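# Sort tested circuit boards into green and red totes

## Task

Once testing is over, remove every circuit board from its tester and place it in the tote whose color (green or red) matches that tester's indicator light. Any board in a tote of the wrong color, or any tote no longer on its bench, counts as failure. Each lid is latched by a hook that releases when you push its small black tab downward. Testers are loose: each must stay upright on the plate beneath it with its original orientation. The robot must not topple or finish leaning.

## Robot and tools

Robot: a Rainbow Robotics RB-Y1 with a two-wheel drive base plus rear casters, a head, two 7-joint arms with parallel grippers, and a folding torso (leg with ankle, knee, hip). Base is 0.58 m wide, extends 0.10 m in front of the wheel axle and 0.57 m behind; a spin in place sweeps radius 0.58 m. The wrist camera housings jut sideways and can collide; with starting arms the robot is up to 0.73 m wide.

Frames: base frame has its origin on the floor between the drive wheels, x forward, y left, z up, metres. left_hand and right_hand report the point between the finger pads in this frame; fingers point along hand -z and close along hand x. Printed hand positions can drift from reality at long reach or under load. base_odometry is relative to where the base started, counting wheel turns only (slip shows up as motion); heading in rad, left positive.

Tool move: one action per call plus optional "cameras" (list of head_camera, left_wrist_camera, right_wrist_camera, all; [] for none) and "blocking" (default true waits until everything rests; false returns in about 0.5 s while motion continues). Valid combinations: base and/or joints, optionally with min_time_s or contact_limits; or target alone or with min_time_s; or contact_limits alone. An empty move just reports state.
- base: {"x_m_s", "turn_rad_s", "for_s"}, velocities in robot frame held for for_s seconds, then stopping. x_m_s forward speed, magnitude 0.005 to 0.4 m/s or 0; turn_rad_s leftward rate, magnitude 0.02 to 1.509 or 0; for_s 0.1 to 5. No sideways motion. Acceleration 0.4 m/s² (turns 0.5 rad/s²), so distance is roughly speed × for_s. If |x| + 0.27|turn| exceeds 0.4, both are scaled down.
- joints: absolute angle targets (rad, grippers in m of opening) keyed by name. Ranges: torso_squat_rad 0 to 1.2; torso_shift_rad -0.3 to 0.6; torso_pitch_rad -0.2 to 1.4 (positive leans forward); torso_yaw_rad -1.5 to 1.5 (raise both arms sideways 0.2 rad+ first). Left arm: shoulder_pitch ±2.356 (negative swings forward/up), shoulder_roll 0 to 3.141 (outward), shoulder_yaw ±2.094, elbow -2.617 to 0.01 (negative bends), forearm_roll ±3.141, wrist_pitch -1.57 to 1.919, hand_roll ±2.705. Right arm identical except shoulder_roll -3.141 to 0 (negative is outward). Grippers 0 to 0.1. head_pan_rad ±0.523 (left positive), head_tilt_rad -0.35 to 1.57 (down positive). Torso combos must hold: squat+shift<=1.52; squat-shift+pitch<=1.57; shift+0.5pitch-0.4squat<=0.7; shift+0.3pitch-0.5squat<=0.39.
- target: absolute hand pose {side "left"/"right", x, y, z in metres in base frame (-3 to 3), quat_wxyz as printed}. Solved once into joint angles, so the hand travels an arc; split long moves into short steps. Status reads reached (within 10 mm, 2°), short, or refused with a reason. Refused if another move is still running.
- min_time_s: 0.1 to 8, slowest allowed duration for arm/head/torso motions.
- contact_limits: per gripper current cap in mA, 200 to 672.5 (start value 672.5), persists; lower caps weaken grip roughly proportionally to (limit - 100).

wait: {"seconds" 0 to 10, cameras}; observes without commanding, ending early once motions settle. stop: brakes all running motions (status "stopped"). zoom_image: {camera, region [x0,y0,x1,y1] pixels, max 504×504} on that camera's latest image. finished_scene: {scene: current number}; irreversible, the task must already hold with the robot hands-off.

Results: move says done or the worst status. Per-motion words: done, moving, off_target (resting short, maybe still pushing), contact_stop (torso only), time_out, limit_stop_at_<name> (self-collision guard, not a push), not_followed / "joint command not followed" (arm check withheld targets), torque_fault, limit_stop_at_motor_heat. A contact_stop or time_out halts the whole group (torso, or one arm). A refused call or an unrequested stop cancels later move/wait/finished_scene calls in that reply. on_its_own lists unrequested behavior. Also reported: lidar_m (12 sectors of 30°, first ahead, counter-clockwise, seen at 0.23 m height, blind to glass), motor_effort of wheels (resting beyond ~30 means pushing), joint torques and external torques, wrist force/torque (uncalibrated, offsets up to 16 N), motor temperatures, wheel_motors_off.

Gripping: command an opening at least 0.005 m narrower than the object; pads squeeze about 44–55 N, and off_target is normal.

Cameras: head_camera 896x504, wrist cameras 644x364; calibration (K, distortion, T_world_to_cam) was supplied and is only approximate, worse at the arm tips.

Avoid: arms striking or pressing each other (can end the run; keep shoulder rolls ~0.5 rad outward when both reach forward); wrist cases hitting things; arm contact torque reaching joint limits (elbow 32.7, wrist joints 22.7, shoulders 63.7 N m), which freezes the robot 10 s; motor overheating (65 °C warning, 80 °C brake) from holding loads or straining; loads over 3 kg per arm or heavy weight far forward, which tips the robot; driving into furniture (base keeps pushing, may spin, turn or tip if the body snags under a table); dropping boards, releasing moving parts, slamming, and knocking testers off their plates or out of alignment. Occasional external tugs on held parts can occur. The simulation keeps running while you deliberate.

Each tool is called after "Call:" as name([rows], argument=value, ...), one row to a line, values as JSON.

## Session

Call:
move()

Scene clock: 0.00 s.
Joint torques (N m): no reading
External joint torques (N m): no reading
Motor temperatures (°C): left_arm=[29 32 30 34 39 36 41] | right_arm=[35 33 28 33 45 37 36]
Wrist force (N): no reading
Wrist torque (N m): no reading
Wrist force, peak (N): no reading
base_odometry: x=+0.000 y=+0.000 heading=+0.000
lidar_m: 2.52 2.77 1.96 1.99 2.31 2.11 2.09 2.32 2.40 2.35 2.77 2.54
base_status: not commanded
joint_positions: torso_squat_rad=+0.350 torso_shift_rad=+0.000 torso_pitch_rad=+0.000 torso_yaw_rad=+0.000 left_shoulder_pitch_rad=+0.027 left_shoulder_roll_rad=+0.018 left_shoulder_yaw_rad=-0.025 left_elbow_rad=-0.232 left_forearm_roll_rad=+0.014 left_wrist_pitch_rad=+0.031 left_hand_roll_rad=-0.041 left_gripper_m=+0.100 right_shoulder_pitch_rad=+0.035 right_shoulder_roll_rad=-0.046 right_shoulder_yaw_rad=+0.024 right_elbow_rad=-0.288 right_forearm_roll_rad=+0.041 right_wrist_pitch_rad=+0.022 right_hand_roll_rad=+0.009 right_gripper_m=+0.099 head_pan_rad=+0.000 head_tilt_rad=+0.400
joint_status: not commanded
wheel_motors_off: 0
motor_effort: left_wheel=-1 right_wheel=+3
chest: x=-0.2280 y=-0.0007 z=+1.2475 quat_wxyz=(+1.000, +0.000, +0.000, +0.000) (m; base frame)
left_hand: x=-0.1412 y=+0.2314 z=+0.5672 quat_wxyz=(+0.996, +0.009, -0.088, -0.022) (m; base frame)
right_hand: x=-0.1186 y=-0.2534 z=+0.5712 quat_wxyz=(+0.992, -0.025, -0.115, +0.034) (m; base frame)
pictures: head_camera, left_wrist_camera, right_wrist_camera

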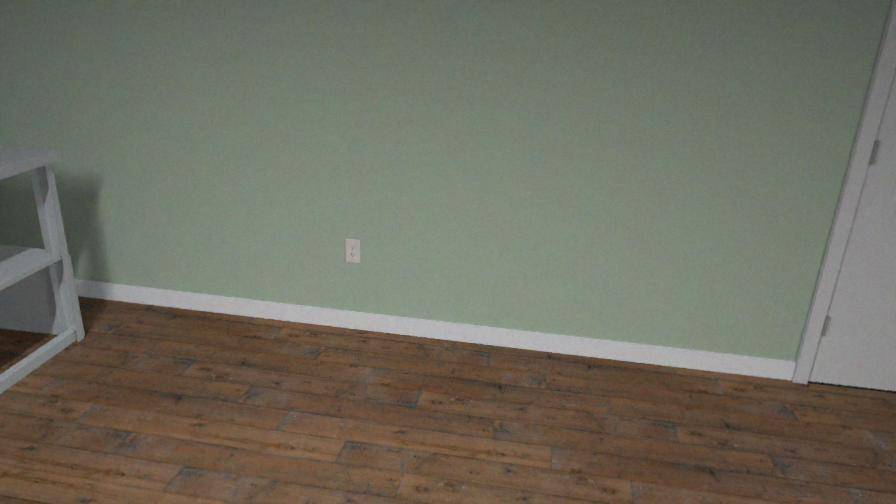

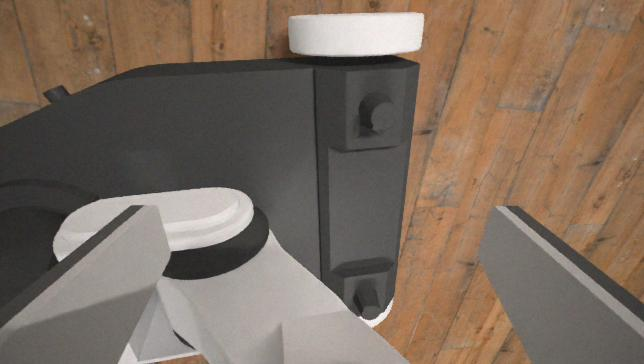

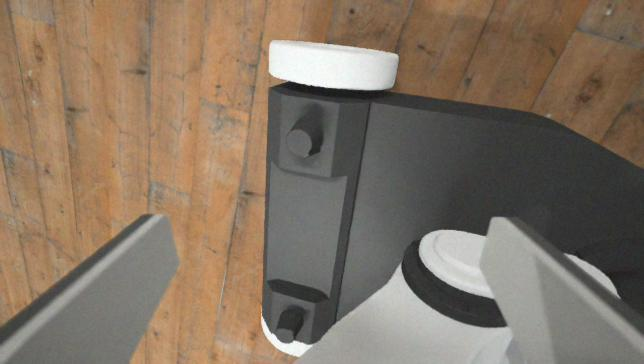

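Call:
move(base={"turn_rad_s":0.5,"for_s":2.0}, joints={"head_tilt_rad":0.4}, cameras=["head_camera"])

Call:
move(base={"turn_rad_s":0.5,"for_s":2.0}, cameras=["head_camera"])

Call:
move(base={"turn_rad_s":0.5,"for_s":2.0}, cameras=["head_camera"])

Call:
move(base={"turn_rad_s":0.5,"for_s":2.0}, cameras=["head_camera"])

Call:
move(base={"turn_rad_s":0.5,"for_s":2.0}, cameras=["head_camera"])

Scene clock: 13.13 s.
Joint torques (N m): left_arm=[-2.07 0.59 0.14 -0.82 0.24 -0.42 0.04] | right_arm=[-2.26 -1.13 -0.81 -1.09 -0.06 -0.57 0.02]
External joint torques (N m): left_arm=[-0.14 -0.02 0.08 0.16 0.23 0.03 0.05] | right_arm=[0.04 0.67 -0.64 0.37 -0.13 -0.04 0.01]
Wrist force (N): left_arm=[-2.7 -0.3 -9.5] | right_arm=[1.0 11.3 -12.3]
Wrist torque (N m): left_arm=[0.00 -0.47 -0.22] | right_arm=[-0.11 0.76 0.49]
Wrist force, peak (N): left_arm=[-2.8 -0.2 -9.9] | right_arm=[0.4 11.4 -12.9]
move: done
base_odometry: x=+0.000 y=+0.000 heading=+1.000
lidar_m: 1.95 1.98 2.31 2.11 2.09 2.23 2.41 2.35 2.80 2.56 2.52 2.71
base_status: done (sent for 2 of 2 s)
joint_positions: torso_squat_rad=+0.350 torso_shift_rad=+0.000 torso_pitch_rad=+0.000 torso_yaw_rad=+0.000 left_shoulder_pitch_rad=+0.027 left_shoulder_roll_rad=+0.018 left_shoulder_yaw_rad=-0.025 left_elbow_rad=-0.232 left_forearm_roll_rad=+0.014 left_wrist_pitch_rad=+0.031 left_hand_roll_rad=-0.041 left_gripper_m=+0.100 right_shoulder_pitch_rad=+0.035 right_shoulder_roll_rad=-0.046 right_shoulder_yaw_rad=+0.024 right_elbow_rad=-0.288 right_forearm_roll_rad=+0.041 right_wrist_pitch_rad=+0.022 right_hand_roll_rad=+0.009 right_gripper_m=+0.099 head_pan_rad=+0.000 head_tilt_rad=+0.400
joint_status: all done
wheel_motors_off: 0
motor_effort: left_wheel=+0(20) right_wheel=+3(26)
chest: x=-0.2280 y=-0.0008 z=+1.2475 quat_wxyz=(+1.000, +0.000, +0.000, +0.000) (m; base frame)
left_hand: x=-0.1412 y=+0.2314 z=+0.5672 quat_wxyz=(+0.996, +0.009, -0.088, -0.022) (m; base frame)
right_hand: x=-0.1186 y=-0.2534 z=+0.5712 quat_wxyz=(+0.992, -0.025, -0.115, +0.034) (m; base frame)
pictures: head_camera
camera_calibration:
head_camera: T_world_to_cam=[[0.00558767, -0.998763, 0.0494083, -0.0729338], [-0.352738, -0.0482017, -0.93448, 1.33893], [0.935706, -0.0122066, -0.352571, 0.642056], [0, 0, 0, 1]]

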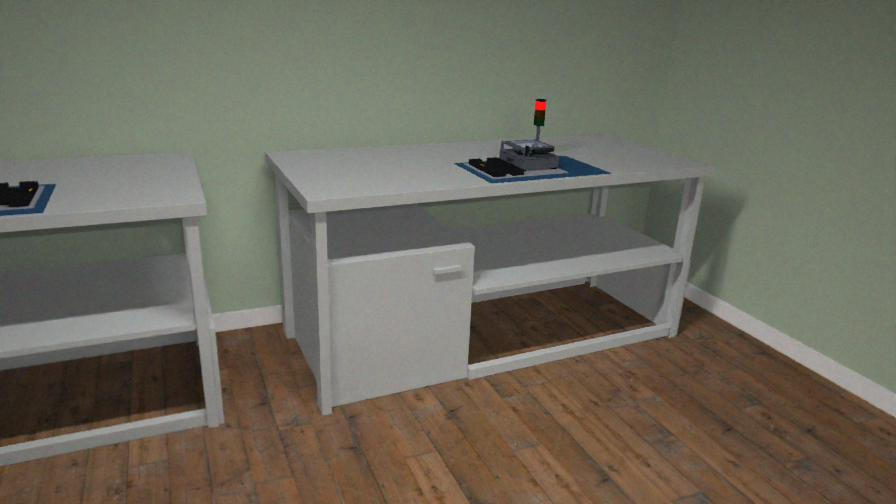

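Scene clock: 16.47 s.
Joint torques (N m): left_arm=[-1.83 0.61 -0.06 -1 0.25 -0.43 0.09] | right_arm=[-2.1 -0.97 -0.72 -1.18 -0.06 -0.59 0.02]
External joint torques (N m): left_arm=[0.11 0 -0.11 -0.02 0.25 0.02 0.1] | right_arm=[0.19 0.83 -0.55 0.29 -0.13 -0.06 0.01]
Wrist force (N): left_arm=[-2.5 -0.3 -9.5] | right_arm=[0.8 11.1 -12.5]
Wrist torque (N m): left_arm=[-0.01 -0.43 -0.21] | right_arm=[-0.09 0.76 0.52]
Wrist force, peak (N): left_arm=[-3.0 -0.6 -9.9] | right_arm=[0.7 11.5 -12.8]
move: done
base_odometry: x=+0.000 y=+0.000 heading=+1.999
lidar_m: 2.31 2.13 2.08 2.19 2.41 2.32 2.77 2.61 2.55 2.68 1.97 1.96
base_status: done (sent for 2 of 2 s)
joint_positions: torso_squat_rad=+0.350 torso_shift_rad=+0.000 torso_pitch_rad=+0.000 torso_yaw_rad=+0.000 left_shoulder_pitch_rad=+0.027 left_shoulder_roll_rad=+0.018 left_shoulder_yaw_rad=-0.025 left_elbow_rad=-0.232 left_forearm_roll_rad=+0.014 left_wrist_pitch_rad=+0.031 left_hand_roll_rad=-0.041 left_gripper_m=+0.100 right_shoulder_pitch_rad=+0.035 right_shoulder_roll_rad=-0.046 right_shoulder_yaw_rad=+0.024 right_elbow_rad=-0.288 right_forearm_roll_rad=+0.041 right_wrist_pitch_rad=+0.022 right_hand_roll_rad=+0.009 right_gripper_m=+0.099 head_pan_rad=+0.000 head_tilt_rad=+0.400
wheel_motors_off: 0
motor_effort: left_wheel=+1(15) right_wheel=+5(24)
chest: x=-0.2280 y=-0.0008 z=+1.2475 quat_wxyz=(+1.000, +0.000, +0.000, +0.000) (m; base frame)
left_hand: x=-0.1412 y=+0.2314 z=+0.5672 quat_wxyz=(+0.996, +0.009, -0.088, -0.022) (m; base frame)
right_hand: x=-0.1186 y=-0.2534 z=+0.5712 quat_wxyz=(+0.992, -0.025, -0.115, +0.034) (m; base frame)
pictures: head_camera
camera_calibration:
head_camera: T_world_to_cam=[[0.00558771, -0.998763, 0.0494097, -0.072935], [-0.352738, -0.048203, -0.93448, 1.33893], [0.935706, -0.0122071, -0.352571, 0.642056], [0, 0, 0, 1]]

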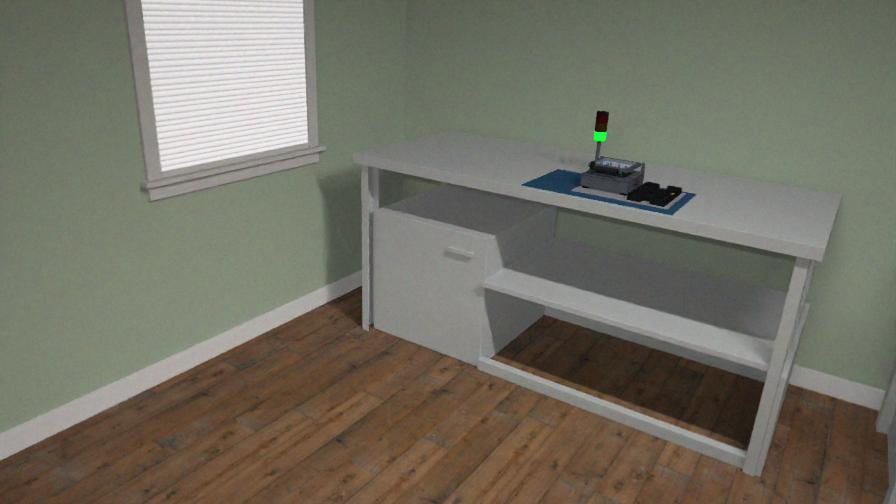

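Scene clock: 19.80 s.
Joint torques (N m): left_arm=[-2 0.59 -0.1 -0.78 0.2 -0.4 0.06] | right_arm=[-2.26 -1.04 -0.39 -1.18 -0.14 -0.62 -0.05]
External joint torques (N m): left_arm=[-0.07 -0.02 -0.15 0.21 0.19 0.06 0.06] | right_arm=[0.04 0.77 -0.21 0.28 -0.21 -0.09 -0.07]
Wrist force (N): left_arm=[-2.7 -0.5 -9.6] | right_arm=[0.7 11.1 -12.8]
Wrist torque (N m): left_arm=[0.01 -0.45 -0.20] | right_arm=[-0.07 0.75 0.49]
Wrist force, peak (N): left_arm=[-2.9 -0.6 -9.9] | right_arm=[0.8 11.3 -12.8]
move: done
base_odometry: x=+0.000 y=+0.000 heading=+2.999
lidar_m: 2.09 2.17 2.86 2.32 2.77 2.62 2.52 2.66 2.07 1.99 2.31 2.17
base_status: done (sent for 2 of 2 s)
joint_positions: torso_squat_rad=+0.350 torso_shift_rad=+0.000 torso_pitch_rad=+0.000 torso_yaw_rad=+0.000 left_shoulder_pitch_rad=+0.027 left_shoulder_roll_rad=+0.018 left_shoulder_yaw_rad=-0.025 left_elbow_rad=-0.232 left_forearm_roll_rad=+0.014 left_wrist_pitch_rad=+0.031 left_hand_roll_rad=-0.041 left_gripper_m=+0.100 right_shoulder_pitch_rad=+0.035 right_shoulder_roll_rad=-0.046 right_shoulder_yaw_rad=+0.024 right_elbow_rad=-0.288 right_forearm_roll_rad=+0.041 right_wrist_pitch_rad=+0.022 right_hand_roll_rad=+0.009 right_gripper_m=+0.099 head_pan_rad=+0.000 head_tilt_rad=+0.400
wheel_motors_off: 0
motor_effort: left_wheel=+1(16) right_wheel=+5(23)
chest: x=-0.2280 y=-0.0008 z=+1.2475 quat_wxyz=(+1.000, +0.000, +0.000, +0.000) (m; base frame)
left_hand: x=-0.1412 y=+0.2314 z=+0.5672 quat_wxyz=(+0.996, +0.009, -0.088, -0.022) (m; base frame)
right_hand: x=-0.1186 y=-0.2534 z=+0.5712 quat_wxyz=(+0.992, -0.025, -0.115, +0.034) (m; base frame)
pictures: head_camera
camera_calibration:
head_camera: T_world_to_cam=[[0.00558726, -0.998763, 0.04941, -0.0729353], [-0.352738, -0.0482031, -0.93448, 1.33893], [0.935706, -0.0122076, -0.352571, 0.642056], [0, 0, 0, 1]]

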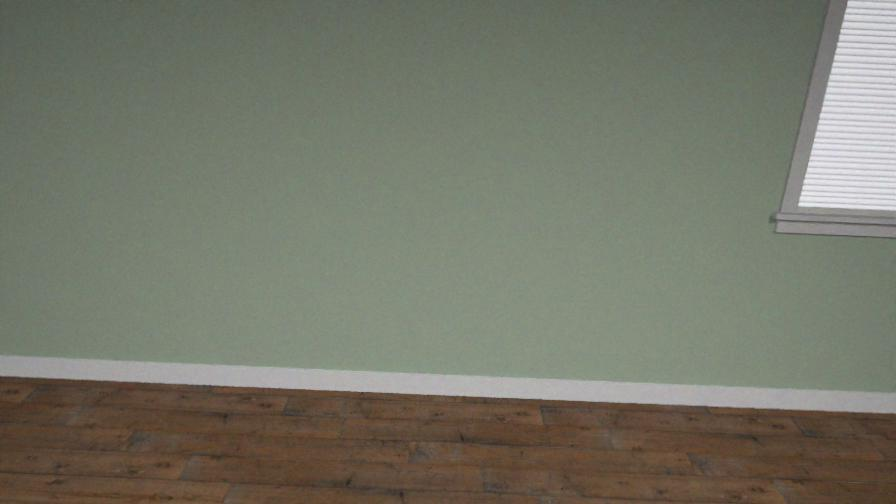

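Scene clock: 23.13 s.
Joint torques (N m): left_arm=[-1.91 0.76 -0.01 -0.81 0.23 -0.43 0.08] | right_arm=[-2.04 -0.86 -0.33 -1.27 -0.08 -0.53 0.08]
External joint torques (N m): left_arm=[0.02 0.15 -0.07 0.17 0.23 0.03 0.09] | right_arm=[0.25 0.94 -0.15 0.2 -0.15 0 0.07]
Wrist force (N): left_arm=[-2.6 0.1 -9.6] | right_arm=[0.7 11.2 -12.2]
Wrist torque (N m): left_arm=[-0.07 -0.43 -0.21] | right_arm=[-0.10 0.77 0.51]
Wrist force, peak (N): left_arm=[-2.8 -0.5 -10.0] | right_arm=[0.6 11.1 -13.0]
move: done
base_odometry: x=+0.000 y=+0.000 heading=-2.284
lidar_m: 2.84 2.31 2.77 2.65 2.52 2.58 2.10 1.99 2.33 2.19 2.09 2.14
base_status: done (sent for 2 of 2 s)
joint_positions: torso_squat_rad=+0.350 torso_shift_rad=+0.000 torso_pitch_rad=+0.000 torso_yaw_rad=+0.000 left_shoulder_pitch_rad=+0.027 left_shoulder_roll_rad=+0.018 left_shoulder_yaw_rad=-0.025 left_elbow_rad=-0.232 left_forearm_roll_rad=+0.014 left_wrist_pitch_rad=+0.031 left_hand_roll_rad=-0.041 left_gripper_m=+0.100 right_shoulder_pitch_rad=+0.035 right_shoulder_roll_rad=-0.046 right_shoulder_yaw_rad=+0.024 right_elbow_rad=-0.288 right_forearm_roll_rad=+0.041 right_wrist_pitch_rad=+0.022 right_hand_roll_rad=+0.009 right_gripper_m=+0.099 head_pan_rad=+0.000 head_tilt_rad=+0.400
wheel_motors_off: 0
motor_effort: left_wheel=+1(16) right_wheel=+4(24)
chest: x=-0.2280 y=-0.0008 z=+1.2475 quat_wxyz=(+1.000, +0.000, +0.000, +0.000) (m; base frame)
left_hand: x=-0.1412 y=+0.2314 z=+0.5672 quat_wxyz=(+0.996, +0.009, -0.088, -0.022) (m; base frame)
right_hand: x=-0.1186 y=-0.2534 z=+0.5712 quat_wxyz=(+0.992, -0.025, -0.115, +0.034) (m; base frame)
pictures: head_camera
camera_calibration:
head_camera: T_world_to_cam=[[0.00558704, -0.998763, 0.04941, -0.0729353], [-0.352738, -0.0482031, -0.93448, 1.33893], [0.935706, -0.0122078, -0.352571, 0.642056], [0, 0, 0, 1]]

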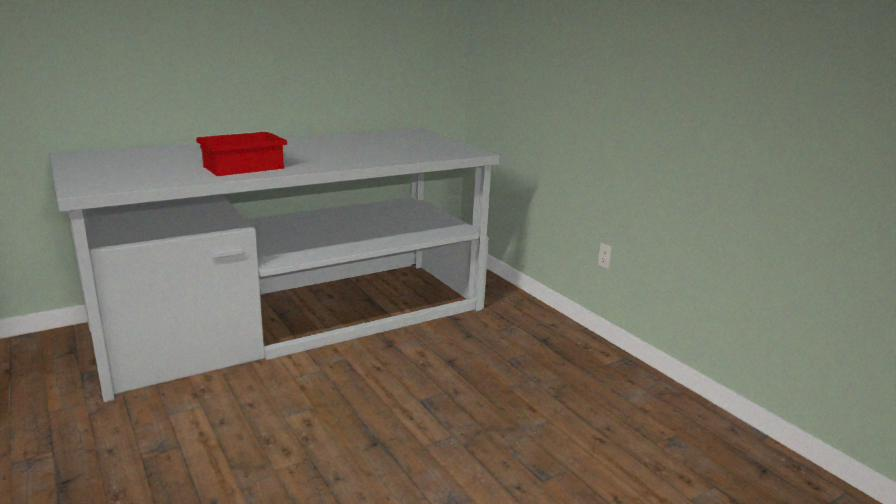

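Scene clock: 26.47 s.
Joint torques (N m): left_arm=[-1.98 0.64 0.04 -0.86 0.21 -0.44 0.09] | right_arm=[-2.4 -0.91 -0.54 -1.04 -0.2 -0.6 0.04]
External joint torques (N m): left_arm=[-0.05 0.03 -0.02 0.12 0.2 0.01 0.1] | right_arm=[-0.1 0.89 -0.36 0.42 -0.27 -0.07 0.02]
Wrist force (N): left_arm=[-2.7 -0.6 -9.5] | right_arm=[0.7 11.1 -12.5]
Wrist torque (N m): left_arm=[0.03 -0.45 -0.21] | right_arm=[-0.09 0.76 0.49]
Wrist force, peak (N): left_arm=[-2.8 -0.4 -9.9] | right_arm=[0.9 11.5 -12.8]
move: done
base_odometry: x=+0.000 y=+0.000 heading=-1.285
lidar_m: 2.34 2.70 2.52 2.56 2.10 1.96 2.32 2.27 2.12 2.15 2.71 2.32
base_status: done (sent for 2 of 2 s)
joint_positions: torso_squat_rad=+0.350 torso_shift_rad=+0.000 torso_pitch_rad=+0.000 torso_yaw_rad=+0.000 left_shoulder_pitch_rad=+0.027 left_shoulder_roll_rad=+0.018 left_shoulder_yaw_rad=-0.025 left_elbow_rad=-0.232 left_forearm_roll_rad=+0.014 left_wrist_pitch_rad=+0.031 left_hand_roll_rad=-0.041 left_gripper_m=+0.100 right_shoulder_pitch_rad=+0.035 right_shoulder_roll_rad=-0.046 right_shoulder_yaw_rad=+0.024 right_elbow_rad=-0.288 right_forearm_roll_rad=+0.041 right_wrist_pitch_rad=+0.022 right_hand_roll_rad=+0.009 right_gripper_m=+0.099 head_pan_rad=+0.000 head_tilt_rad=+0.400
wheel_motors_off: 0
motor_effort: left_wheel=+1(15) right_wheel=+5(24)
chest: x=-0.2280 y=-0.0008 z=+1.2475 quat_wxyz=(+1.000, +0.000, +0.000, +0.000) (m; base frame)
left_hand: x=-0.1412 y=+0.2314 z=+0.5672 quat_wxyz=(+0.996, +0.009, -0.088, -0.022) (m; base frame)
right_hand: x=-0.1186 y=-0.2534 z=+0.5712 quat_wxyz=(+0.992, -0.025, -0.115, +0.034) (m; base frame)
pictures: head_camera
camera_calibration:
head_camera: T_world_to_cam=[[0.00558711, -0.998763, 0.0494096, -0.0729352], [-0.352737, -0.0482027, -0.93448, 1.33893], [0.935706, -0.0122075, -0.35257, 0.642056], [0, 0, 0, 1]]

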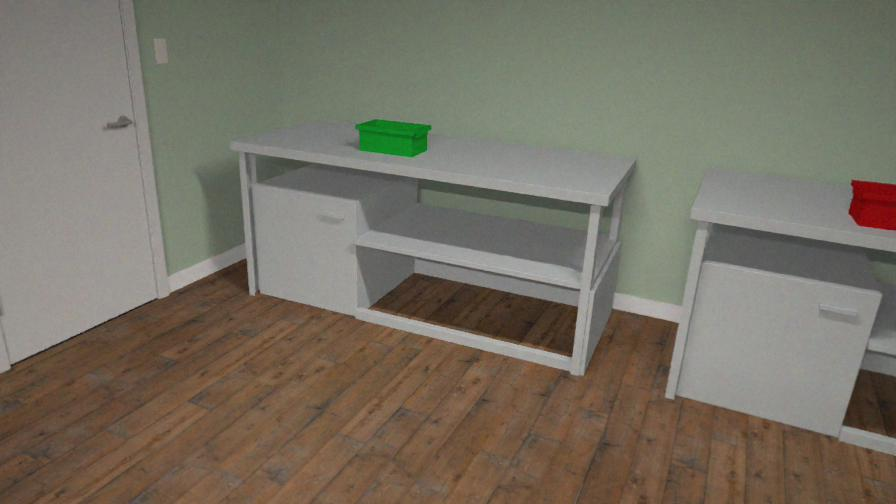

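Call:
move(base={"turn_rad_s":-1.0,"for_s":3.07}, cameras=[])

Call:
move(base={"x_m_s":0.3,"for_s":4.95}, cameras=[])

Call:
move(base={"turn_rad_s":-0.4,"for_s":1.265}, joints={"head_tilt_rad":0.6}, cameras=["head_camera"])

Scene clock: 60.07 s.
Joint torques (N m): left_arm=[-1.93 0.46 0.15 -0.79 0.16 -0.41 -0.02] | right_arm=[-2.3 -0.95 -0.24 -1.25 -0.11 -0.56 0.05]
External joint torques (N m): left_arm=[0 -0.14 0.1 0.2 0.15 0.04 -0.02] | right_arm=[0 0.86 -0.06 0.22 -0.17 -0.03 0.04]
Wrist force (N): left_arm=[-2.8 -0.3 -9.6] | right_arm=[1.1 10.7 -12.6]
Wrist torque (N m): left_arm=[-0.02 -0.46 -0.22] | right_arm=[-0.06 0.80 0.51]
Wrist force, peak (N): left_arm=[-2.7 -0.3 -10.1] | right_arm=[0.7 11.5 -12.8]
move: done
base_odometry: x=+0.000 y=+0.000 heading=+1.932
lidar_m: 2.31 2.17 2.09 2.17 2.87 2.32 2.77 2.64 2.54 2.64 2.03 1.95
base_status: done (sent for 3.07 of 3.07 s)
joint_positions: torso_squat_rad=+0.350 torso_shift_rad=+0.000 torso_pitch_rad=+0.000 torso_yaw_rad=+0.000 left_shoulder_pitch_rad=+0.027 left_shoulder_roll_rad=+0.018 left_shoulder_yaw_rad=-0.025 left_elbow_rad=-0.232 left_forearm_roll_rad=+0.014 left_wrist_pitch_rad=+0.031 left_hand_roll_rad=-0.041 left_gripper_m=+0.100 right_shoulder_pitch_rad=+0.035 right_shoulder_roll_rad=-0.046 right_shoulder_yaw_rad=+0.024 right_elbow_rad=-0.288 right_forearm_roll_rad=+0.041 right_wrist_pitch_rad=+0.022 right_hand_roll_rad=+0.009 right_gripper_m=+0.099 head_pan_rad=+0.000 head_tilt_rad=+0.400
wheel_motors_off: 0
motor_effort: left_wheel=+3(30) right_wheel=+1(22)
chest: x=-0.2281 y=-0.0007 z=+1.2475 quat_wxyz=(+1.000, +0.000, +0.000, +0.000) (m; base frame)
left_hand: x=-0.1412 y=+0.2314 z=+0.5672 quat_wxyz=(+0.996, +0.009, -0.088, -0.022) (m; base frame)
right_hand: x=-0.1186 y=-0.2534 z=+0.5712 quat_wxyz=(+0.992, -0.025, -0.115, +0.034) (m; base frame)
pictures: none

Scene clock: 66.30 s.
Joint torques (N m): left_arm=[-1.58 0.65 0 -0.95 0.22 -0.44 0.11] | right_arm=[-2.09 -1.04 -0.43 -1.23 -0.21 -0.53 -0.01]
External joint torques (N m): left_arm=[0.35 0.05 -0.05 0.03 0.22 0.01 0.12] | right_arm=[0.2 0.77 -0.25 0.23 -0.27 0 -0.03]
Wrist force (N): left_arm=[-2.5 -0.6 -9.5] | right_arm=[0.8 11.0 -12.3]
Wrist torque (N m): left_arm=[0.01 -0.43 -0.21] | right_arm=[-0.08 0.76 0.50]
Wrist force, peak (N): left_arm=[-2.7 -0.4 -10.0] | right_arm=[1.0 11.3 -13.1]
move: done
base_odometry: x=-0.526 y=+1.394 heading=+1.932
lidar_m: 0.81 1.03 1.34 1.40 1.92 3.66 3.77 3.42 2.97 1.00 1.05 1.38
base_status: done (sent for 4.97 of 4.97 s)
joint_positions: torso_squat_rad=+0.350 torso_shift_rad=+0.000 torso_pitch_rad=+0.000 torso_yaw_rad=+0.000 left_shoulder_pitch_rad=+0.026 left_shoulder_roll_rad=+0.018 left_shoulder_yaw_rad=-0.025 left_elbow_rad=-0.232 left_forearm_roll_rad=+0.014 left_wrist_pitch_rad=+0.031 left_hand_roll_rad=-0.041 left_gripper_m=+0.100 right_shoulder_pitch_rad=+0.035 right_shoulder_roll_rad=-0.046 right_shoulder_yaw_rad=+0.024 right_elbow_rad=-0.288 right_forearm_roll_rad=+0.041 right_wrist_pitch_rad=+0.022 right_hand_roll_rad=+0.009 right_gripper_m=+0.099 head_pan_rad=+0.000 head_tilt_rad=+0.400
wheel_motors_off: 0
motor_effort: left_wheel=-6(31) right_wheel=+2(29)
chest: x=-0.2280 y=-0.0007 z=+1.2475 quat_wxyz=(+1.000, +0.000, +0.000, +0.000) (m; base frame)
left_hand: x=-0.1412 y=+0.2314 z=+0.5672 quat_wxyz=(+0.996, +0.009, -0.088, -0.022) (m; base frame)
right_hand: x=-0.1186 y=-0.2534 z=+0.5712 quat_wxyz=(+0.992, -0.025, -0.115, +0.034) (m; base frame)
pictures: none

Scene clock: 68.67 s.
Joint torques (N m): left_arm=[-1.57 0.54 0.1 -0.84 0.25 -0.43 0.06] | right_arm=[-2.17 -0.7 -0.51 -1.26 -0.18 -0.57 0.06]
External joint torques (N m): left_arm=[0.36 -0.06 0.05 0.14 0.25 0.03 0.07] | right_arm=[0.12 1.11 -0.34 0.21 -0.24 -0.04 0.05]
Wrist force (N): left_arm=[-2.7 -0.5 -9.7] | right_arm=[0.9 11.1 -12.8]
Wrist torque (N m): left_arm=[0.02 -0.45 -0.21] | right_arm=[-0.09 0.78 0.49]
Wrist force, peak (N): left_arm=[-2.8 -0.6 -9.9] | right_arm=[0.7 11.2 -12.9]
move: done
base_odometry: x=-0.526 y=+1.394 heading=+1.425
lidar_m: 1.35 0.82 1.05 1.34 1.41 1.97 3.64 3.81 3.39 2.94 1.00 1.05
base_status: done (sent for 1.27 of 1.27 s)
joint_positions: torso_squat_rad=+0.350 torso_shift_rad=+0.000 torso_pitch_rad=+0.000 torso_yaw_rad=+0.000 left_shoulder_pitch_rad=+0.027 left_shoulder_roll_rad=+0.018 left_shoulder_yaw_rad=-0.025 left_elbow_rad=-0.232 left_forearm_roll_rad=+0.014 left_wrist_pitch_rad=+0.031 left_hand_roll_rad=-0.041 left_gripper_m=+0.100 right_shoulder_pitch_rad=+0.035 right_shoulder_roll_rad=-0.046 right_shoulder_yaw_rad=+0.024 right_elbow_rad=-0.288 right_forearm_roll_rad=+0.041 right_wrist_pitch_rad=+0.022 right_hand_roll_rad=+0.009 right_gripper_m=+0.099 head_pan_rad=+0.000 head_tilt_rad=+0.600
joint_status: all done
wheel_motors_off: 0
motor_effort: left_wheel=+3(29) right_wheel=+0(29)
chest: x=-0.2280 y=-0.0007 z=+1.2475 quat_wxyz=(+1.000, +0.000, +0.000, +0.000) (m; base frame)
left_hand: x=-0.1412 y=+0.2314 z=+0.5672 quat_wxyz=(+0.996, +0.009, -0.088, -0.022) (m; base frame)
right_hand: x=-0.1186 y=-0.2534 z=+0.5712 quat_wxyz=(+0.992, -0.025, -0.115, +0.034) (m; base frame)
pictures: head_camera
camera_calibration:
head_camera: T_world_to_cam=[[0.0154821, -0.998759, 0.047336, -0.067851], [-0.531379, -0.0483215, -0.845755, 1.17372], [0.846993, -0.0120593, -0.531467, 0.882723], [0, 0, 0, 1]]

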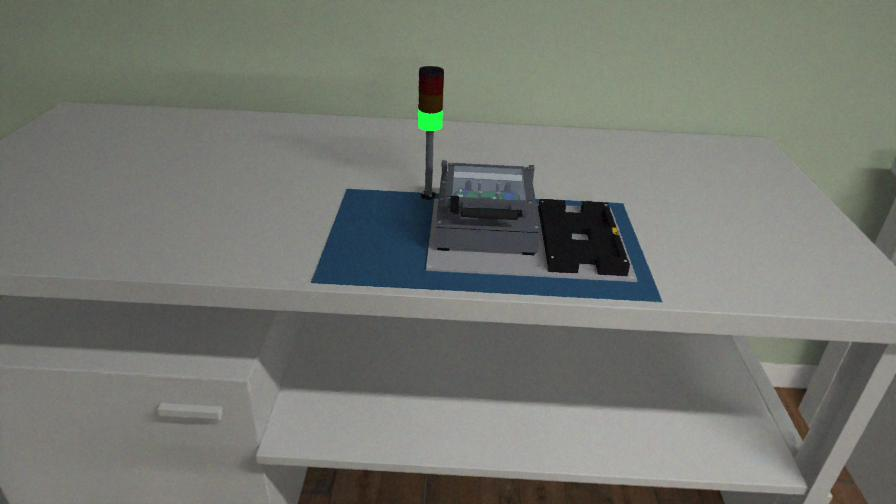

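Call:
zoom_image(camera="head_camera", region=[400, 140, 660, 290])

Scaled by 1.938 from the camera's 896x504 image, which has a finer 1280x720 frame.

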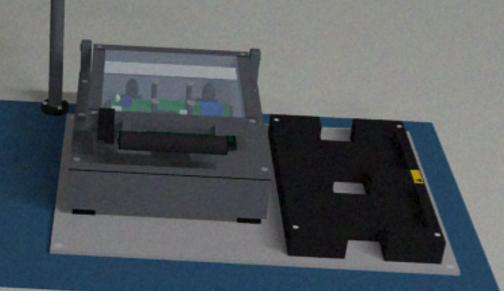

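Call:
move(base={"x_m_s":0.2,"for_s":1.75}, joints={"head_tilt_rad":0.9}, cameras=["head_camera"])

Call:
zoom_image(camera="head_camera", region=[380, 100, 680, 320])

Scene clock: 85.43 s.
Joint torques (N m): left_arm=[-1.74 0.43 0.05 -0.85 0.18 -0.45 0.05] | right_arm=[-1.89 -1.15 -0.55 -1.09 -0.14 -0.58 -0.03]
External joint torques (N m): left_arm=[0.19 -0.17 -0.01 0.13 0.18 0 0.06] | right_arm=[0.41 0.65 -0.37 0.37 -0.2 -0.05 -0.05]
Wrist force (N): left_arm=[-2.9 -0.6 -9.4] | right_arm=[0.6 11.0 -12.6]
Wrist torque (N m): left_arm=[0.04 -0.47 -0.21] | right_arm=[-0.09 0.73 0.49]
Wrist force, peak (N): left_arm=[-2.8 -0.3 -10.0] | right_arm=[0.8 11.3 -12.8]
move: done
base_odometry: x=-0.475 y=+1.744 heading=+1.425
lidar_m: 1.02 0.52 0.53 1.33 1.40 1.95 4.00 4.16 3.41 1.16 0.79 1.05
base_status: done (sent for 1.77 of 1.77 s)
joint_positions: torso_squat_rad=+0.350 torso_shift_rad=+0.000 torso_pitch_rad=+0.000 torso_yaw_rad=+0.000 left_shoulder_pitch_rad=+0.026 left_shoulder_roll_rad=+0.018 left_shoulder_yaw_rad=-0.025 left_elbow_rad=-0.232 left_forearm_roll_rad=+0.014 left_wrist_pitch_rad=+0.031 left_hand_roll_rad=-0.041 left_gripper_m=+0.100 right_shoulder_pitch_rad=+0.035 right_shoulder_roll_rad=-0.046 right_shoulder_yaw_rad=+0.024 right_elbow_rad=-0.288 right_forearm_roll_rad=+0.041 right_wrist_pitch_rad=+0.022 right_hand_roll_rad=+0.009 right_gripper_m=+0.099 head_pan_rad=+0.000 head_tilt_rad=+0.900
joint_status: all done
wheel_motors_off: 0
motor_effort: left_wheel=-4(31) right_wheel=+3(28)
chest: x=-0.2280 y=-0.0007 z=+1.2475 quat_wxyz=(+1.000, +0.000, +0.000, +0.000) (m; base frame)
left_hand: x=-0.1412 y=+0.2314 z=+0.5672 quat_wxyz=(+0.996, +0.009, -0.088, -0.022) (m; base frame)
right_hand: x=-0.1186 y=-0.2534 z=+0.5712 quat_wxyz=(+0.992, -0.025, -0.115, +0.034) (m; base frame)
pictures: head_camera
camera_calibration:
head_camera: T_world_to_cam=[[0.0290474, -0.998753, 0.040603, -0.0553135], [-0.757568, -0.0484965, -0.650952, 0.845135], [0.652109, -0.0118511, -0.758032, 1.17055], [0, 0, 0, 1]]

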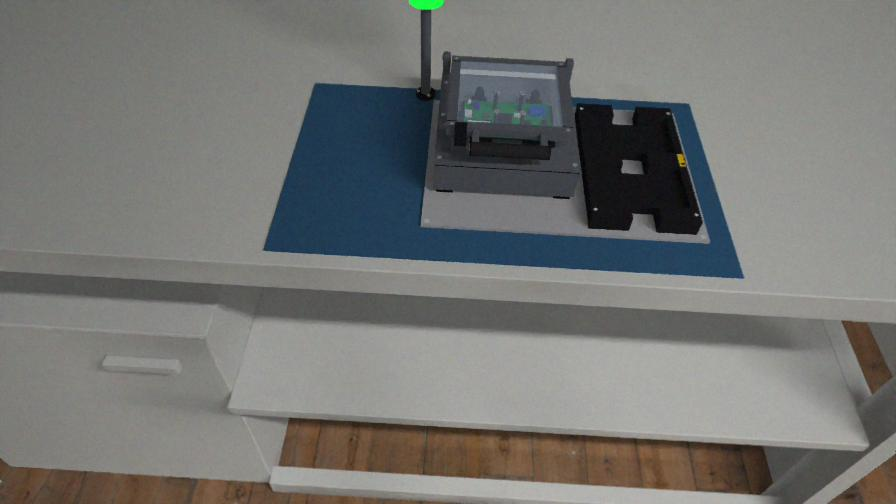

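Scaled by 1.680 from the camera's 896x504 image, which has a finer 1280x720 frame.

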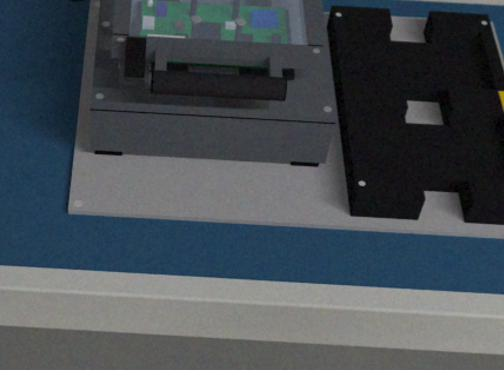

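Call:
zoom_image(camera="head_camera", region=[420, 40, 600, 210])

Scaled by 2.800 from the camera's 896x504 image, which has a finer 1280x720 frame.

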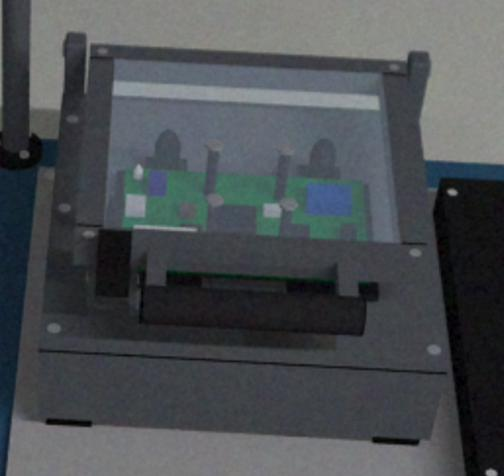

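Call:
move(joints={"left_shoulder_roll_rad":0.35,"right_shoulder_roll_rad":-0.35,"left_elbow_rad":-2.0,"right_elbow_rad":-2.0,"left_wrist_pitch_rad":-0.6,"right_wrist_pitch_rad":-0.6,"head_tilt_rad":1.0}, cameras=[])

Call:
move(base={"x_m_s":0.15,"for_s":1.1})

Call:
zoom_image(camera="head_camera", region=[380, 60, 680, 280])

Scene clock: 123.67 s.
Joint torques (N m): left_arm=[-8.93 5.52 3.72 -7.49 0.49 -0.7 0.03] | right_arm=[-8.9 -5.61 -3.77 -7.78 -0.4 -0.83 -0.03]
External joint torques (N m): left_arm=[0.89 0.89 -0.02 1.39 0.07 0.23 0.05] | right_arm=[1.22 -0.2 0.14 1.49 -0.17 0.17 -0.06]
Wrist force (N): left_arm=[-5.5 -2.4 0.9] | right_arm=[-0.8 13.2 -2.0]
Wrist torque (N m): left_arm=[0.24 -0.65 -0.22] | right_arm=[-0.32 0.71 0.47]
Wrist force, peak (N): left_arm=[-5.0 -0.7 -9.9] | right_arm=[-0.3 12.8 -12.6]
move: done
base_odometry: x=-0.475 y=+1.744 heading=+1.425
lidar_m: 1.02 0.51 0.54 1.34 1.40 1.96 4.00 4.15 3.41 1.16 0.79 1.05
joint_positions: torso_squat_rad=+0.350 torso_shift_rad=+0.000 torso_pitch_rad=+0.000 torso_yaw_rad=+0.000 left_shoulder_pitch_rad=+0.026 left_shoulder_roll_rad=+0.350 left_shoulder_yaw_rad=-0.025 left_elbow_rad=-2.000 left_forearm_roll_rad=+0.014 left_wrist_pitch_rad=-0.600 left_hand_roll_rad=-0.041 left_gripper_m=+0.100 right_shoulder_pitch_rad=+0.035 right_shoulder_roll_rad=-0.350 right_shoulder_yaw_rad=+0.024 right_elbow_rad=-2.000 right_forearm_roll_rad=+0.041 right_wrist_pitch_rad=-0.600 right_hand_roll_rad=+0.009 right_gripper_m=+0.099 head_pan_rad=+0.000 head_tilt_rad=+1.000
joint_status: all done
wheel_motors_off: 0
motor_effort: left_wheel=-4(6) right_wheel=+4(6)
chest: x=-0.2280 y=-0.0007 z=+1.2475 quat_wxyz=(+1.000, +0.000, +0.000, +0.000) (m; base frame)
left_hand: x=+0.1673 y=+0.2152 z=+1.3152 quat_wxyz=(+0.275, +0.052, -0.945, -0.171) (m; base frame)
right_hand: x=+0.1670 y=-0.2114 z=+1.3093 quat_wxyz=(+0.278, -0.055, -0.941, +0.186) (m; base frame)
pictures: none

Scene clock: 125.67 s.
Joint torques (N m): left_arm=[-9.17 5.43 3.74 -7.43 0.6 -0.68 0.04] | right_arm=[-8.9 -5.87 -3.88 -7.89 -0.46 -0.89 0.01]
External joint torques (N m): left_arm=[0.66 0.8 0 1.45 0.19 0.25 0.06] | right_arm=[1.23 -0.46 0.03 1.38 -0.23 0.11 -0.01]
Wrist force (N): left_arm=[-5.0 -2.2 1.2] | right_arm=[-0.6 13.1 -1.7]
Wrist torque (N m): left_arm=[0.21 -0.62 -0.21] | right_arm=[-0.32 0.72 0.47]
Wrist force, peak (N): left_arm=[-6.0 -2.4 0.7] | right_arm=[-1.4 13.5 -2.3]
move: done
base_odometry: x=-0.451 y=+1.907 heading=+1.424
lidar_m: 0.86 0.50 0.42 0.92 1.39 1.95 4.17 4.55 3.41 0.77 0.76 0.89
base_status: done (sent for 1.1 of 1.1 s)
joint_positions: torso_squat_rad=+0.350 torso_shift_rad=+0.000 torso_pitch_rad=+0.000 torso_yaw_rad=+0.000 left_shoulder_pitch_rad=+0.027 left_shoulder_roll_rad=+0.350 left_shoulder_yaw_rad=-0.025 left_elbow_rad=-2.000 left_forearm_roll_rad=+0.014 left_wrist_pitch_rad=-0.600 left_hand_roll_rad=-0.041 left_gripper_m=+0.100 right_shoulder_pitch_rad=+0.035 right_shoulder_roll_rad=-0.350 right_shoulder_yaw_rad=+0.024 right_elbow_rad=-2.000 right_forearm_roll_rad=+0.041 right_wrist_pitch_rad=-0.600 right_hand_roll_rad=+0.009 right_gripper_m=+0.099 head_pan_rad=+0.000 head_tilt_rad=+1.000
wheel_motors_off: 0
motor_effort: left_wheel=-4(19) right_wheel=+3(25)
chest: x=-0.2280 y=-0.0007 z=+1.2475 quat_wxyz=(+1.000, +0.000, +0.000, +0.000) (m; base frame)
left_hand: x=+0.1673 y=+0.2153 z=+1.3151 quat_wxyz=(+0.275, +0.052, -0.945, -0.171) (m; base frame)
right_hand: x=+0.1671 y=-0.2114 z=+1.3092 quat_wxyz=(+0.279, -0.055, -0.941, +0.186) (m; base frame)
pictures: head_camera, left_wrist_camera, right_wrist_camera
camera_calibration:
head_camera: T_world_to_cam=[[0.0330465, -0.99875, 0.0374889, -0.0499859], [-0.818741, -0.0485649, -0.572106, 0.71837], [0.573212, -0.0117876, -0.819322, 1.24305], [0, 0, 0, 1]]
left_wrist_camera: T_world_to_cam=[[-0.836173, -0.181166, 0.517682, -0.503286], [-0.275881, -0.676843, -0.682475, 1.12366], [0.474031, -0.713486, 0.515978, -0.535277], [0, 0, 0, 1]]
right_wrist_camera: T_world_to_cam=[[0.847841, -0.18215, -0.497983, 0.474294], [-0.251653, 0.688417, -0.680259, 1.11143], [0.466729, 0.702071, 0.53783, -0.561979], [0, 0, 0, 1]]

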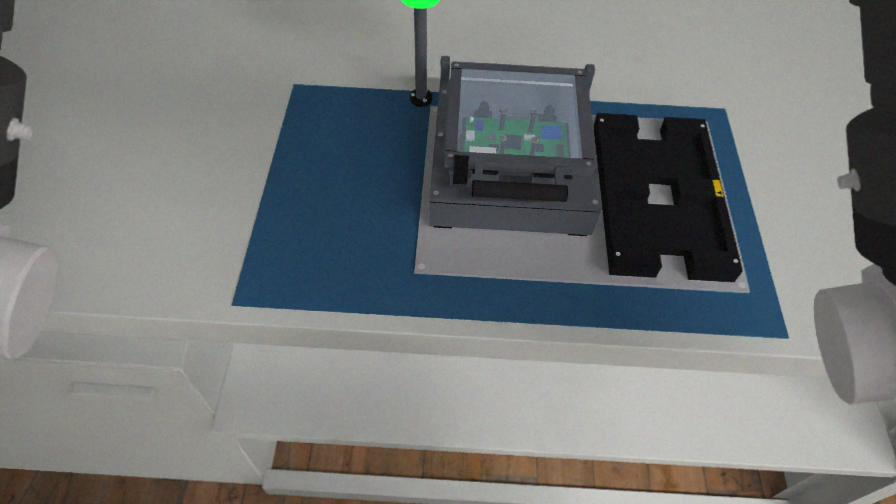

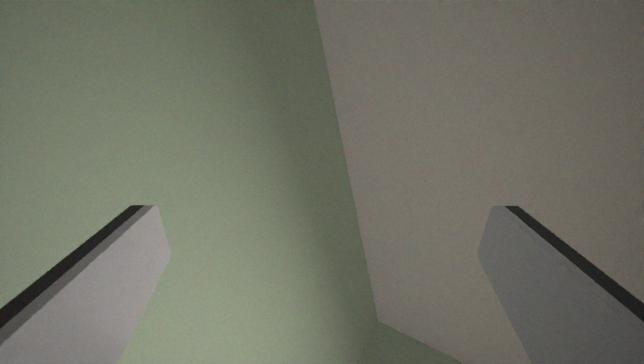

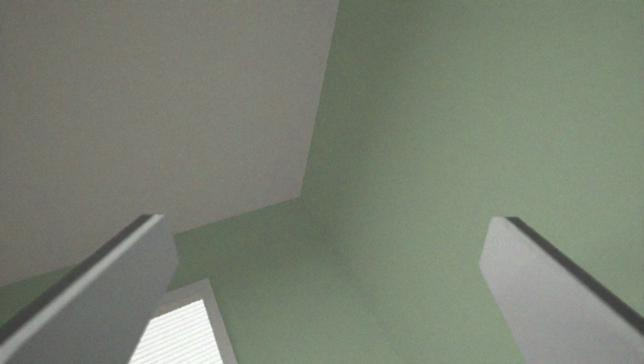

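Scaled by 1.680 from the camera's 896x504 image, which has a finer 1280x720 frame.

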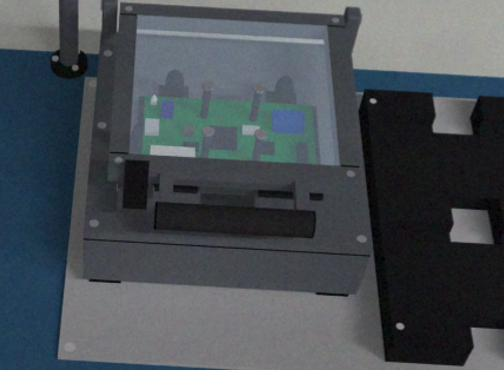

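Call:
move(target={"side":"right","x":0.25,"y":-0.09,"z":1.12,"quat_wxyz":[0.954,0,-0.301,0]})

Call:
move(target={"side":"left","x":0.25,"y":0.12,"z":1.1,"quat_wxyz":[0.954,0,-0.301,0]})

Scene clock: 143.27 s.
Joint torques (N m): left_arm=[-9.11 5.41 3.78 -7.67 0.53 -0.86 0.04] | right_arm=[-16.26 0.36 -1.34 -5.86 0.54 -1.54 0.04]
External joint torques (N m): left_arm=[0.71 0.78 0.03 1.21 0.11 0.07 0.06] | right_arm=[2.63 0.86 0.27 1.64 -0.04 -0.41 0]
Wrist force (N): left_arm=[-5.0 -2.5 0.9] | right_arm=[-1.4 10.4 -12.1]
Wrist torque (N m): left_arm=[0.24 -0.61 -0.21] | right_arm=[0.00 0.63 0.46]
Wrist force, peak (N): left_arm=[-5.6 -2.7 1.0] | right_arm=[-1.4 11.7 -11.5]
move: done
base_odometry: x=-0.451 y=+1.907 heading=+1.424
lidar_m: 0.85 0.49 0.40 0.92 1.39 1.95 4.16 4.55 3.41 0.77 0.77 0.89
joint_positions: torso_squat_rad=+0.350 torso_shift_rad=+0.000 torso_pitch_rad=+0.000 torso_yaw_rad=+0.000 left_shoulder_pitch_rad=+0.027 left_shoulder_roll_rad=+0.350 left_shoulder_yaw_rad=-0.025 left_elbow_rad=-2.000 left_forearm_roll_rad=+0.014 left_wrist_pitch_rad=-0.600 left_hand_roll_rad=-0.041 left_gripper_m=+0.100 right_shoulder_pitch_rad=-0.702 right_shoulder_roll_rad=+0.000 right_shoulder_yaw_rad=+0.183 right_elbow_rad=-1.853 right_forearm_roll_rad=+0.057 right_wrist_pitch_rad=+1.919 right_hand_roll_rad=-0.390 right_gripper_m=+0.099 head_pan_rad=+0.000 head_tilt_rad=+1.000
joint_status: all done
wheel_motors_off: 0
motor_effort: left_wheel=-5(6) right_wheel=+3(6)
chest: x=-0.2280 y=-0.0008 z=+1.2475 quat_wxyz=(+1.000, +0.000, +0.000, +0.000) (m; base frame)
left_hand: x=+0.1673 y=+0.2152 z=+1.3151 quat_wxyz=(+0.275, +0.052, -0.945, -0.171) (m; base frame)
right_hand: x=+0.2501 y=-0.0900 z=+1.1202 quat_wxyz=(+0.953, +0.001, -0.303, +0.000) (m; base frame)
right_hand_status: reached (checked arc, planned for 2.0 s): 0 mm and 0.2 deg off.
pictures: head_camera, left_wrist_camera, right_wrist_camera
camera_calibration:
head_camera: T_world_to_cam=[[0.0330476, -0.998751, 0.0374612, -0.0499721], [-0.818733, -0.04855, -0.572119, 0.71838], [0.573223, -0.0117636, -0.819315, 1.24304], [0, 0, 0, 1]]
left_wrist_camera: T_world_to_cam=[[-0.836142, -0.181216, 0.517713, -0.503316], [-0.275896, -0.676815, -0.682497, 1.12367], [0.474075, -0.7135, 0.515917, -0.53521], [0, 0, 0, 1]]
right_wrist_camera: T_world_to_cam=[[-0.806625, 0.0203174, -0.590715, 0.867734], [-0.248312, 0.895289, 0.369864, -0.238417], [0.536375, 0.445023, -0.717117, 0.78092], [0, 0, 0, 1]]

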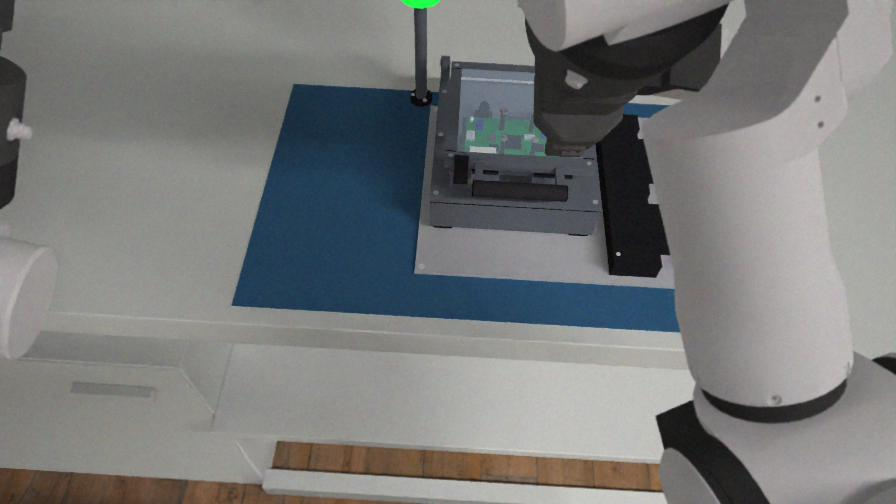

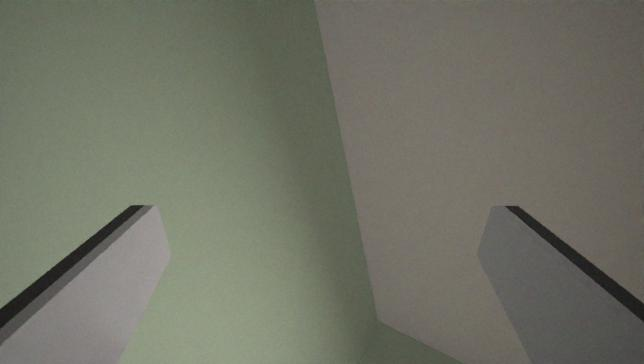

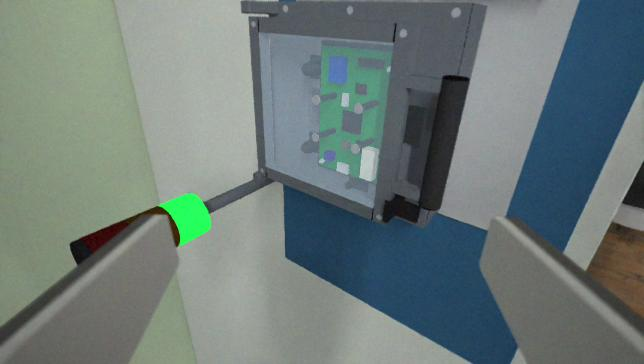

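Scene clock: 145.73 s.
Joint torques (N m): left_arm=[-15.33 0.17 0.72 -6.07 -0.2 -1.31 0.12] | right_arm=[-16.35 0.45 -1.62 -6.24 0.47 -1.4 0]
External joint torques (N m): left_arm=[1.69 -0.18 -0.37 1.5 0.1 -0.15 0.16] | right_arm=[2.54 0.94 0 1.26 -0.11 -0.27 -0.03]
Wrist force (N): left_arm=[-5.0 -0.2 -8.8] | right_arm=[-1.4 10.9 -12.0]
Wrist torque (N m): left_arm=[0.04 -0.58 -0.20] | right_arm=[-0.05 0.65 0.48]
Wrist force, peak (N): left_arm=[-6.1 -0.2 -9.1] | right_arm=[-1.5 10.6 -12.5]
move: done
base_odometry: x=-0.451 y=+1.907 heading=+1.424
lidar_m: 0.85 0.49 0.41 0.92 1.40 1.95 4.17 4.55 3.41 0.76 0.76 0.89
joint_positions: torso_squat_rad=+0.350 torso_shift_rad=+0.000 torso_pitch_rad=+0.000 torso_yaw_rad=+0.000 left_shoulder_pitch_rad=-0.610 left_shoulder_roll_rad=+0.000 left_shoulder_yaw_rad=-0.112 left_elbow_rad=-1.893 left_forearm_roll_rad=-0.070 left_wrist_pitch_rad=+1.869 left_hand_roll_rad=+0.288 left_gripper_m=+0.100 right_shoulder_pitch_rad=-0.702 right_shoulder_roll_rad=+0.000 right_shoulder_yaw_rad=+0.183 right_elbow_rad=-1.853 right_forearm_roll_rad=+0.057 right_wrist_pitch_rad=+1.919 right_hand_roll_rad=-0.390 right_gripper_m=+0.099 head_pan_rad=+0.000 head_tilt_rad=+1.000
joint_status: all done
wheel_motors_off: 0
motor_effort: left_wheel=-4(7) right_wheel=+3(6)
chest: x=-0.2280 y=-0.0008 z=+1.2475 quat_wxyz=(+1.000, +0.000, +0.000, +0.000) (m; base frame)
left_hand: x=+0.2500 y=+0.1200 z=+1.1002 quat_wxyz=(+0.954, +0.000, -0.301, +0.000) (m; base frame)
left_hand_status: reached (checked arc, planned for 1.9 s): 0 mm and 0.0 deg off.
right_hand: x=+0.2501 y=-0.0900 z=+1.1202 quat_wxyz=(+0.953, +0.001, -0.303, +0.000) (m; base frame)
pictures: head_camera, left_wrist_camera, right_wrist_camera
camera_calibration:
head_camera: T_world_to_cam=[[0.0330375, -0.998752, 0.0374588, -0.0499724], [-0.818725, -0.0485406, -0.572131, 0.718389], [0.573235, -0.0117667, -0.819307, 1.24304], [0, 0, 0, 1]]
left_wrist_camera: T_world_to_cam=[[0.825667, 0.0154447, 0.563946, -0.830046], [-0.264515, -0.872339, 0.411165, -0.247255], [0.498302, -0.488658, -0.716176, 0.790997], [0, 0, 0, 1]]
right_wrist_camera: T_world_to_cam=[[-0.806637, 0.0203013, -0.590698, 0.867707], [-0.2483, 0.895302, 0.36984, -0.238388], [0.536362, 0.444997, -0.717143, 0.780943], [0, 0, 0, 1]]

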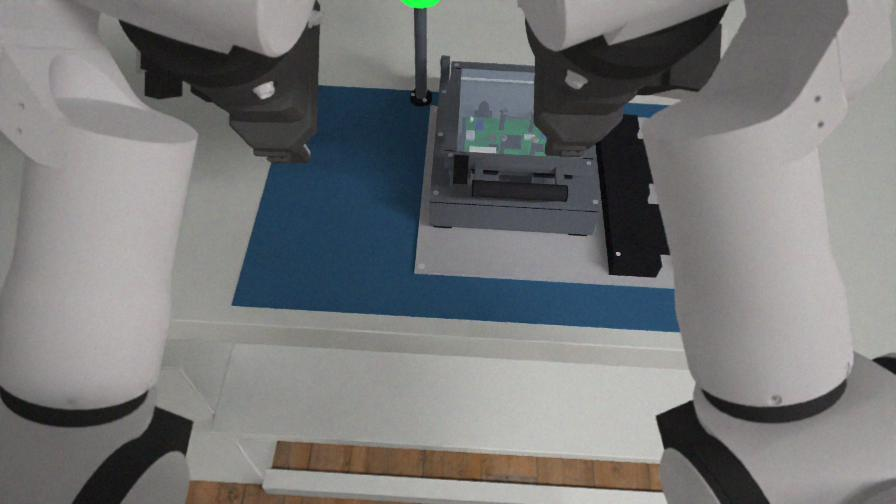

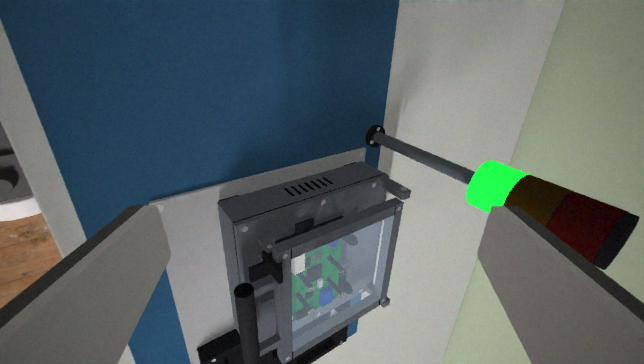

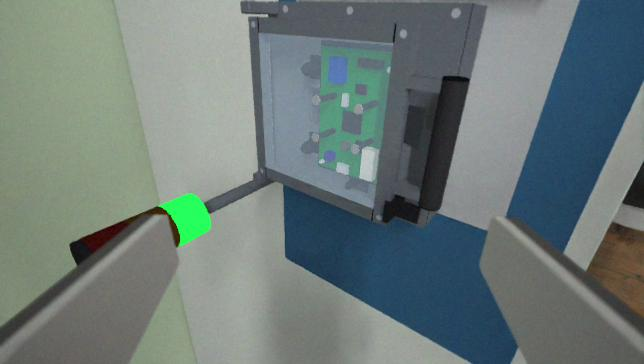

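Call:
zoom_image(camera="left_wrist_camera", region=[190, 160, 430, 364])

Call:
zoom_image(camera="right_wrist_camera", region=[240, 0, 500, 240])

Scaled by 2.100 from the camera's 644x364 image, which has a finer 920x520 frame.

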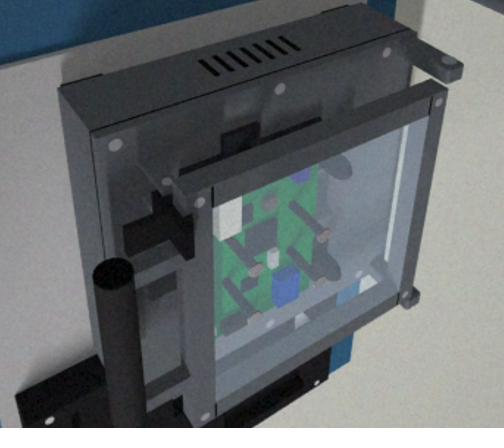

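Scaled by 1.938 from the camera's 644x364 image, which has a finer 1265x715 frame.

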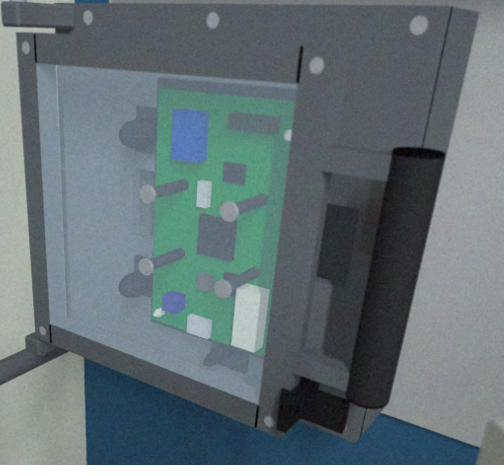

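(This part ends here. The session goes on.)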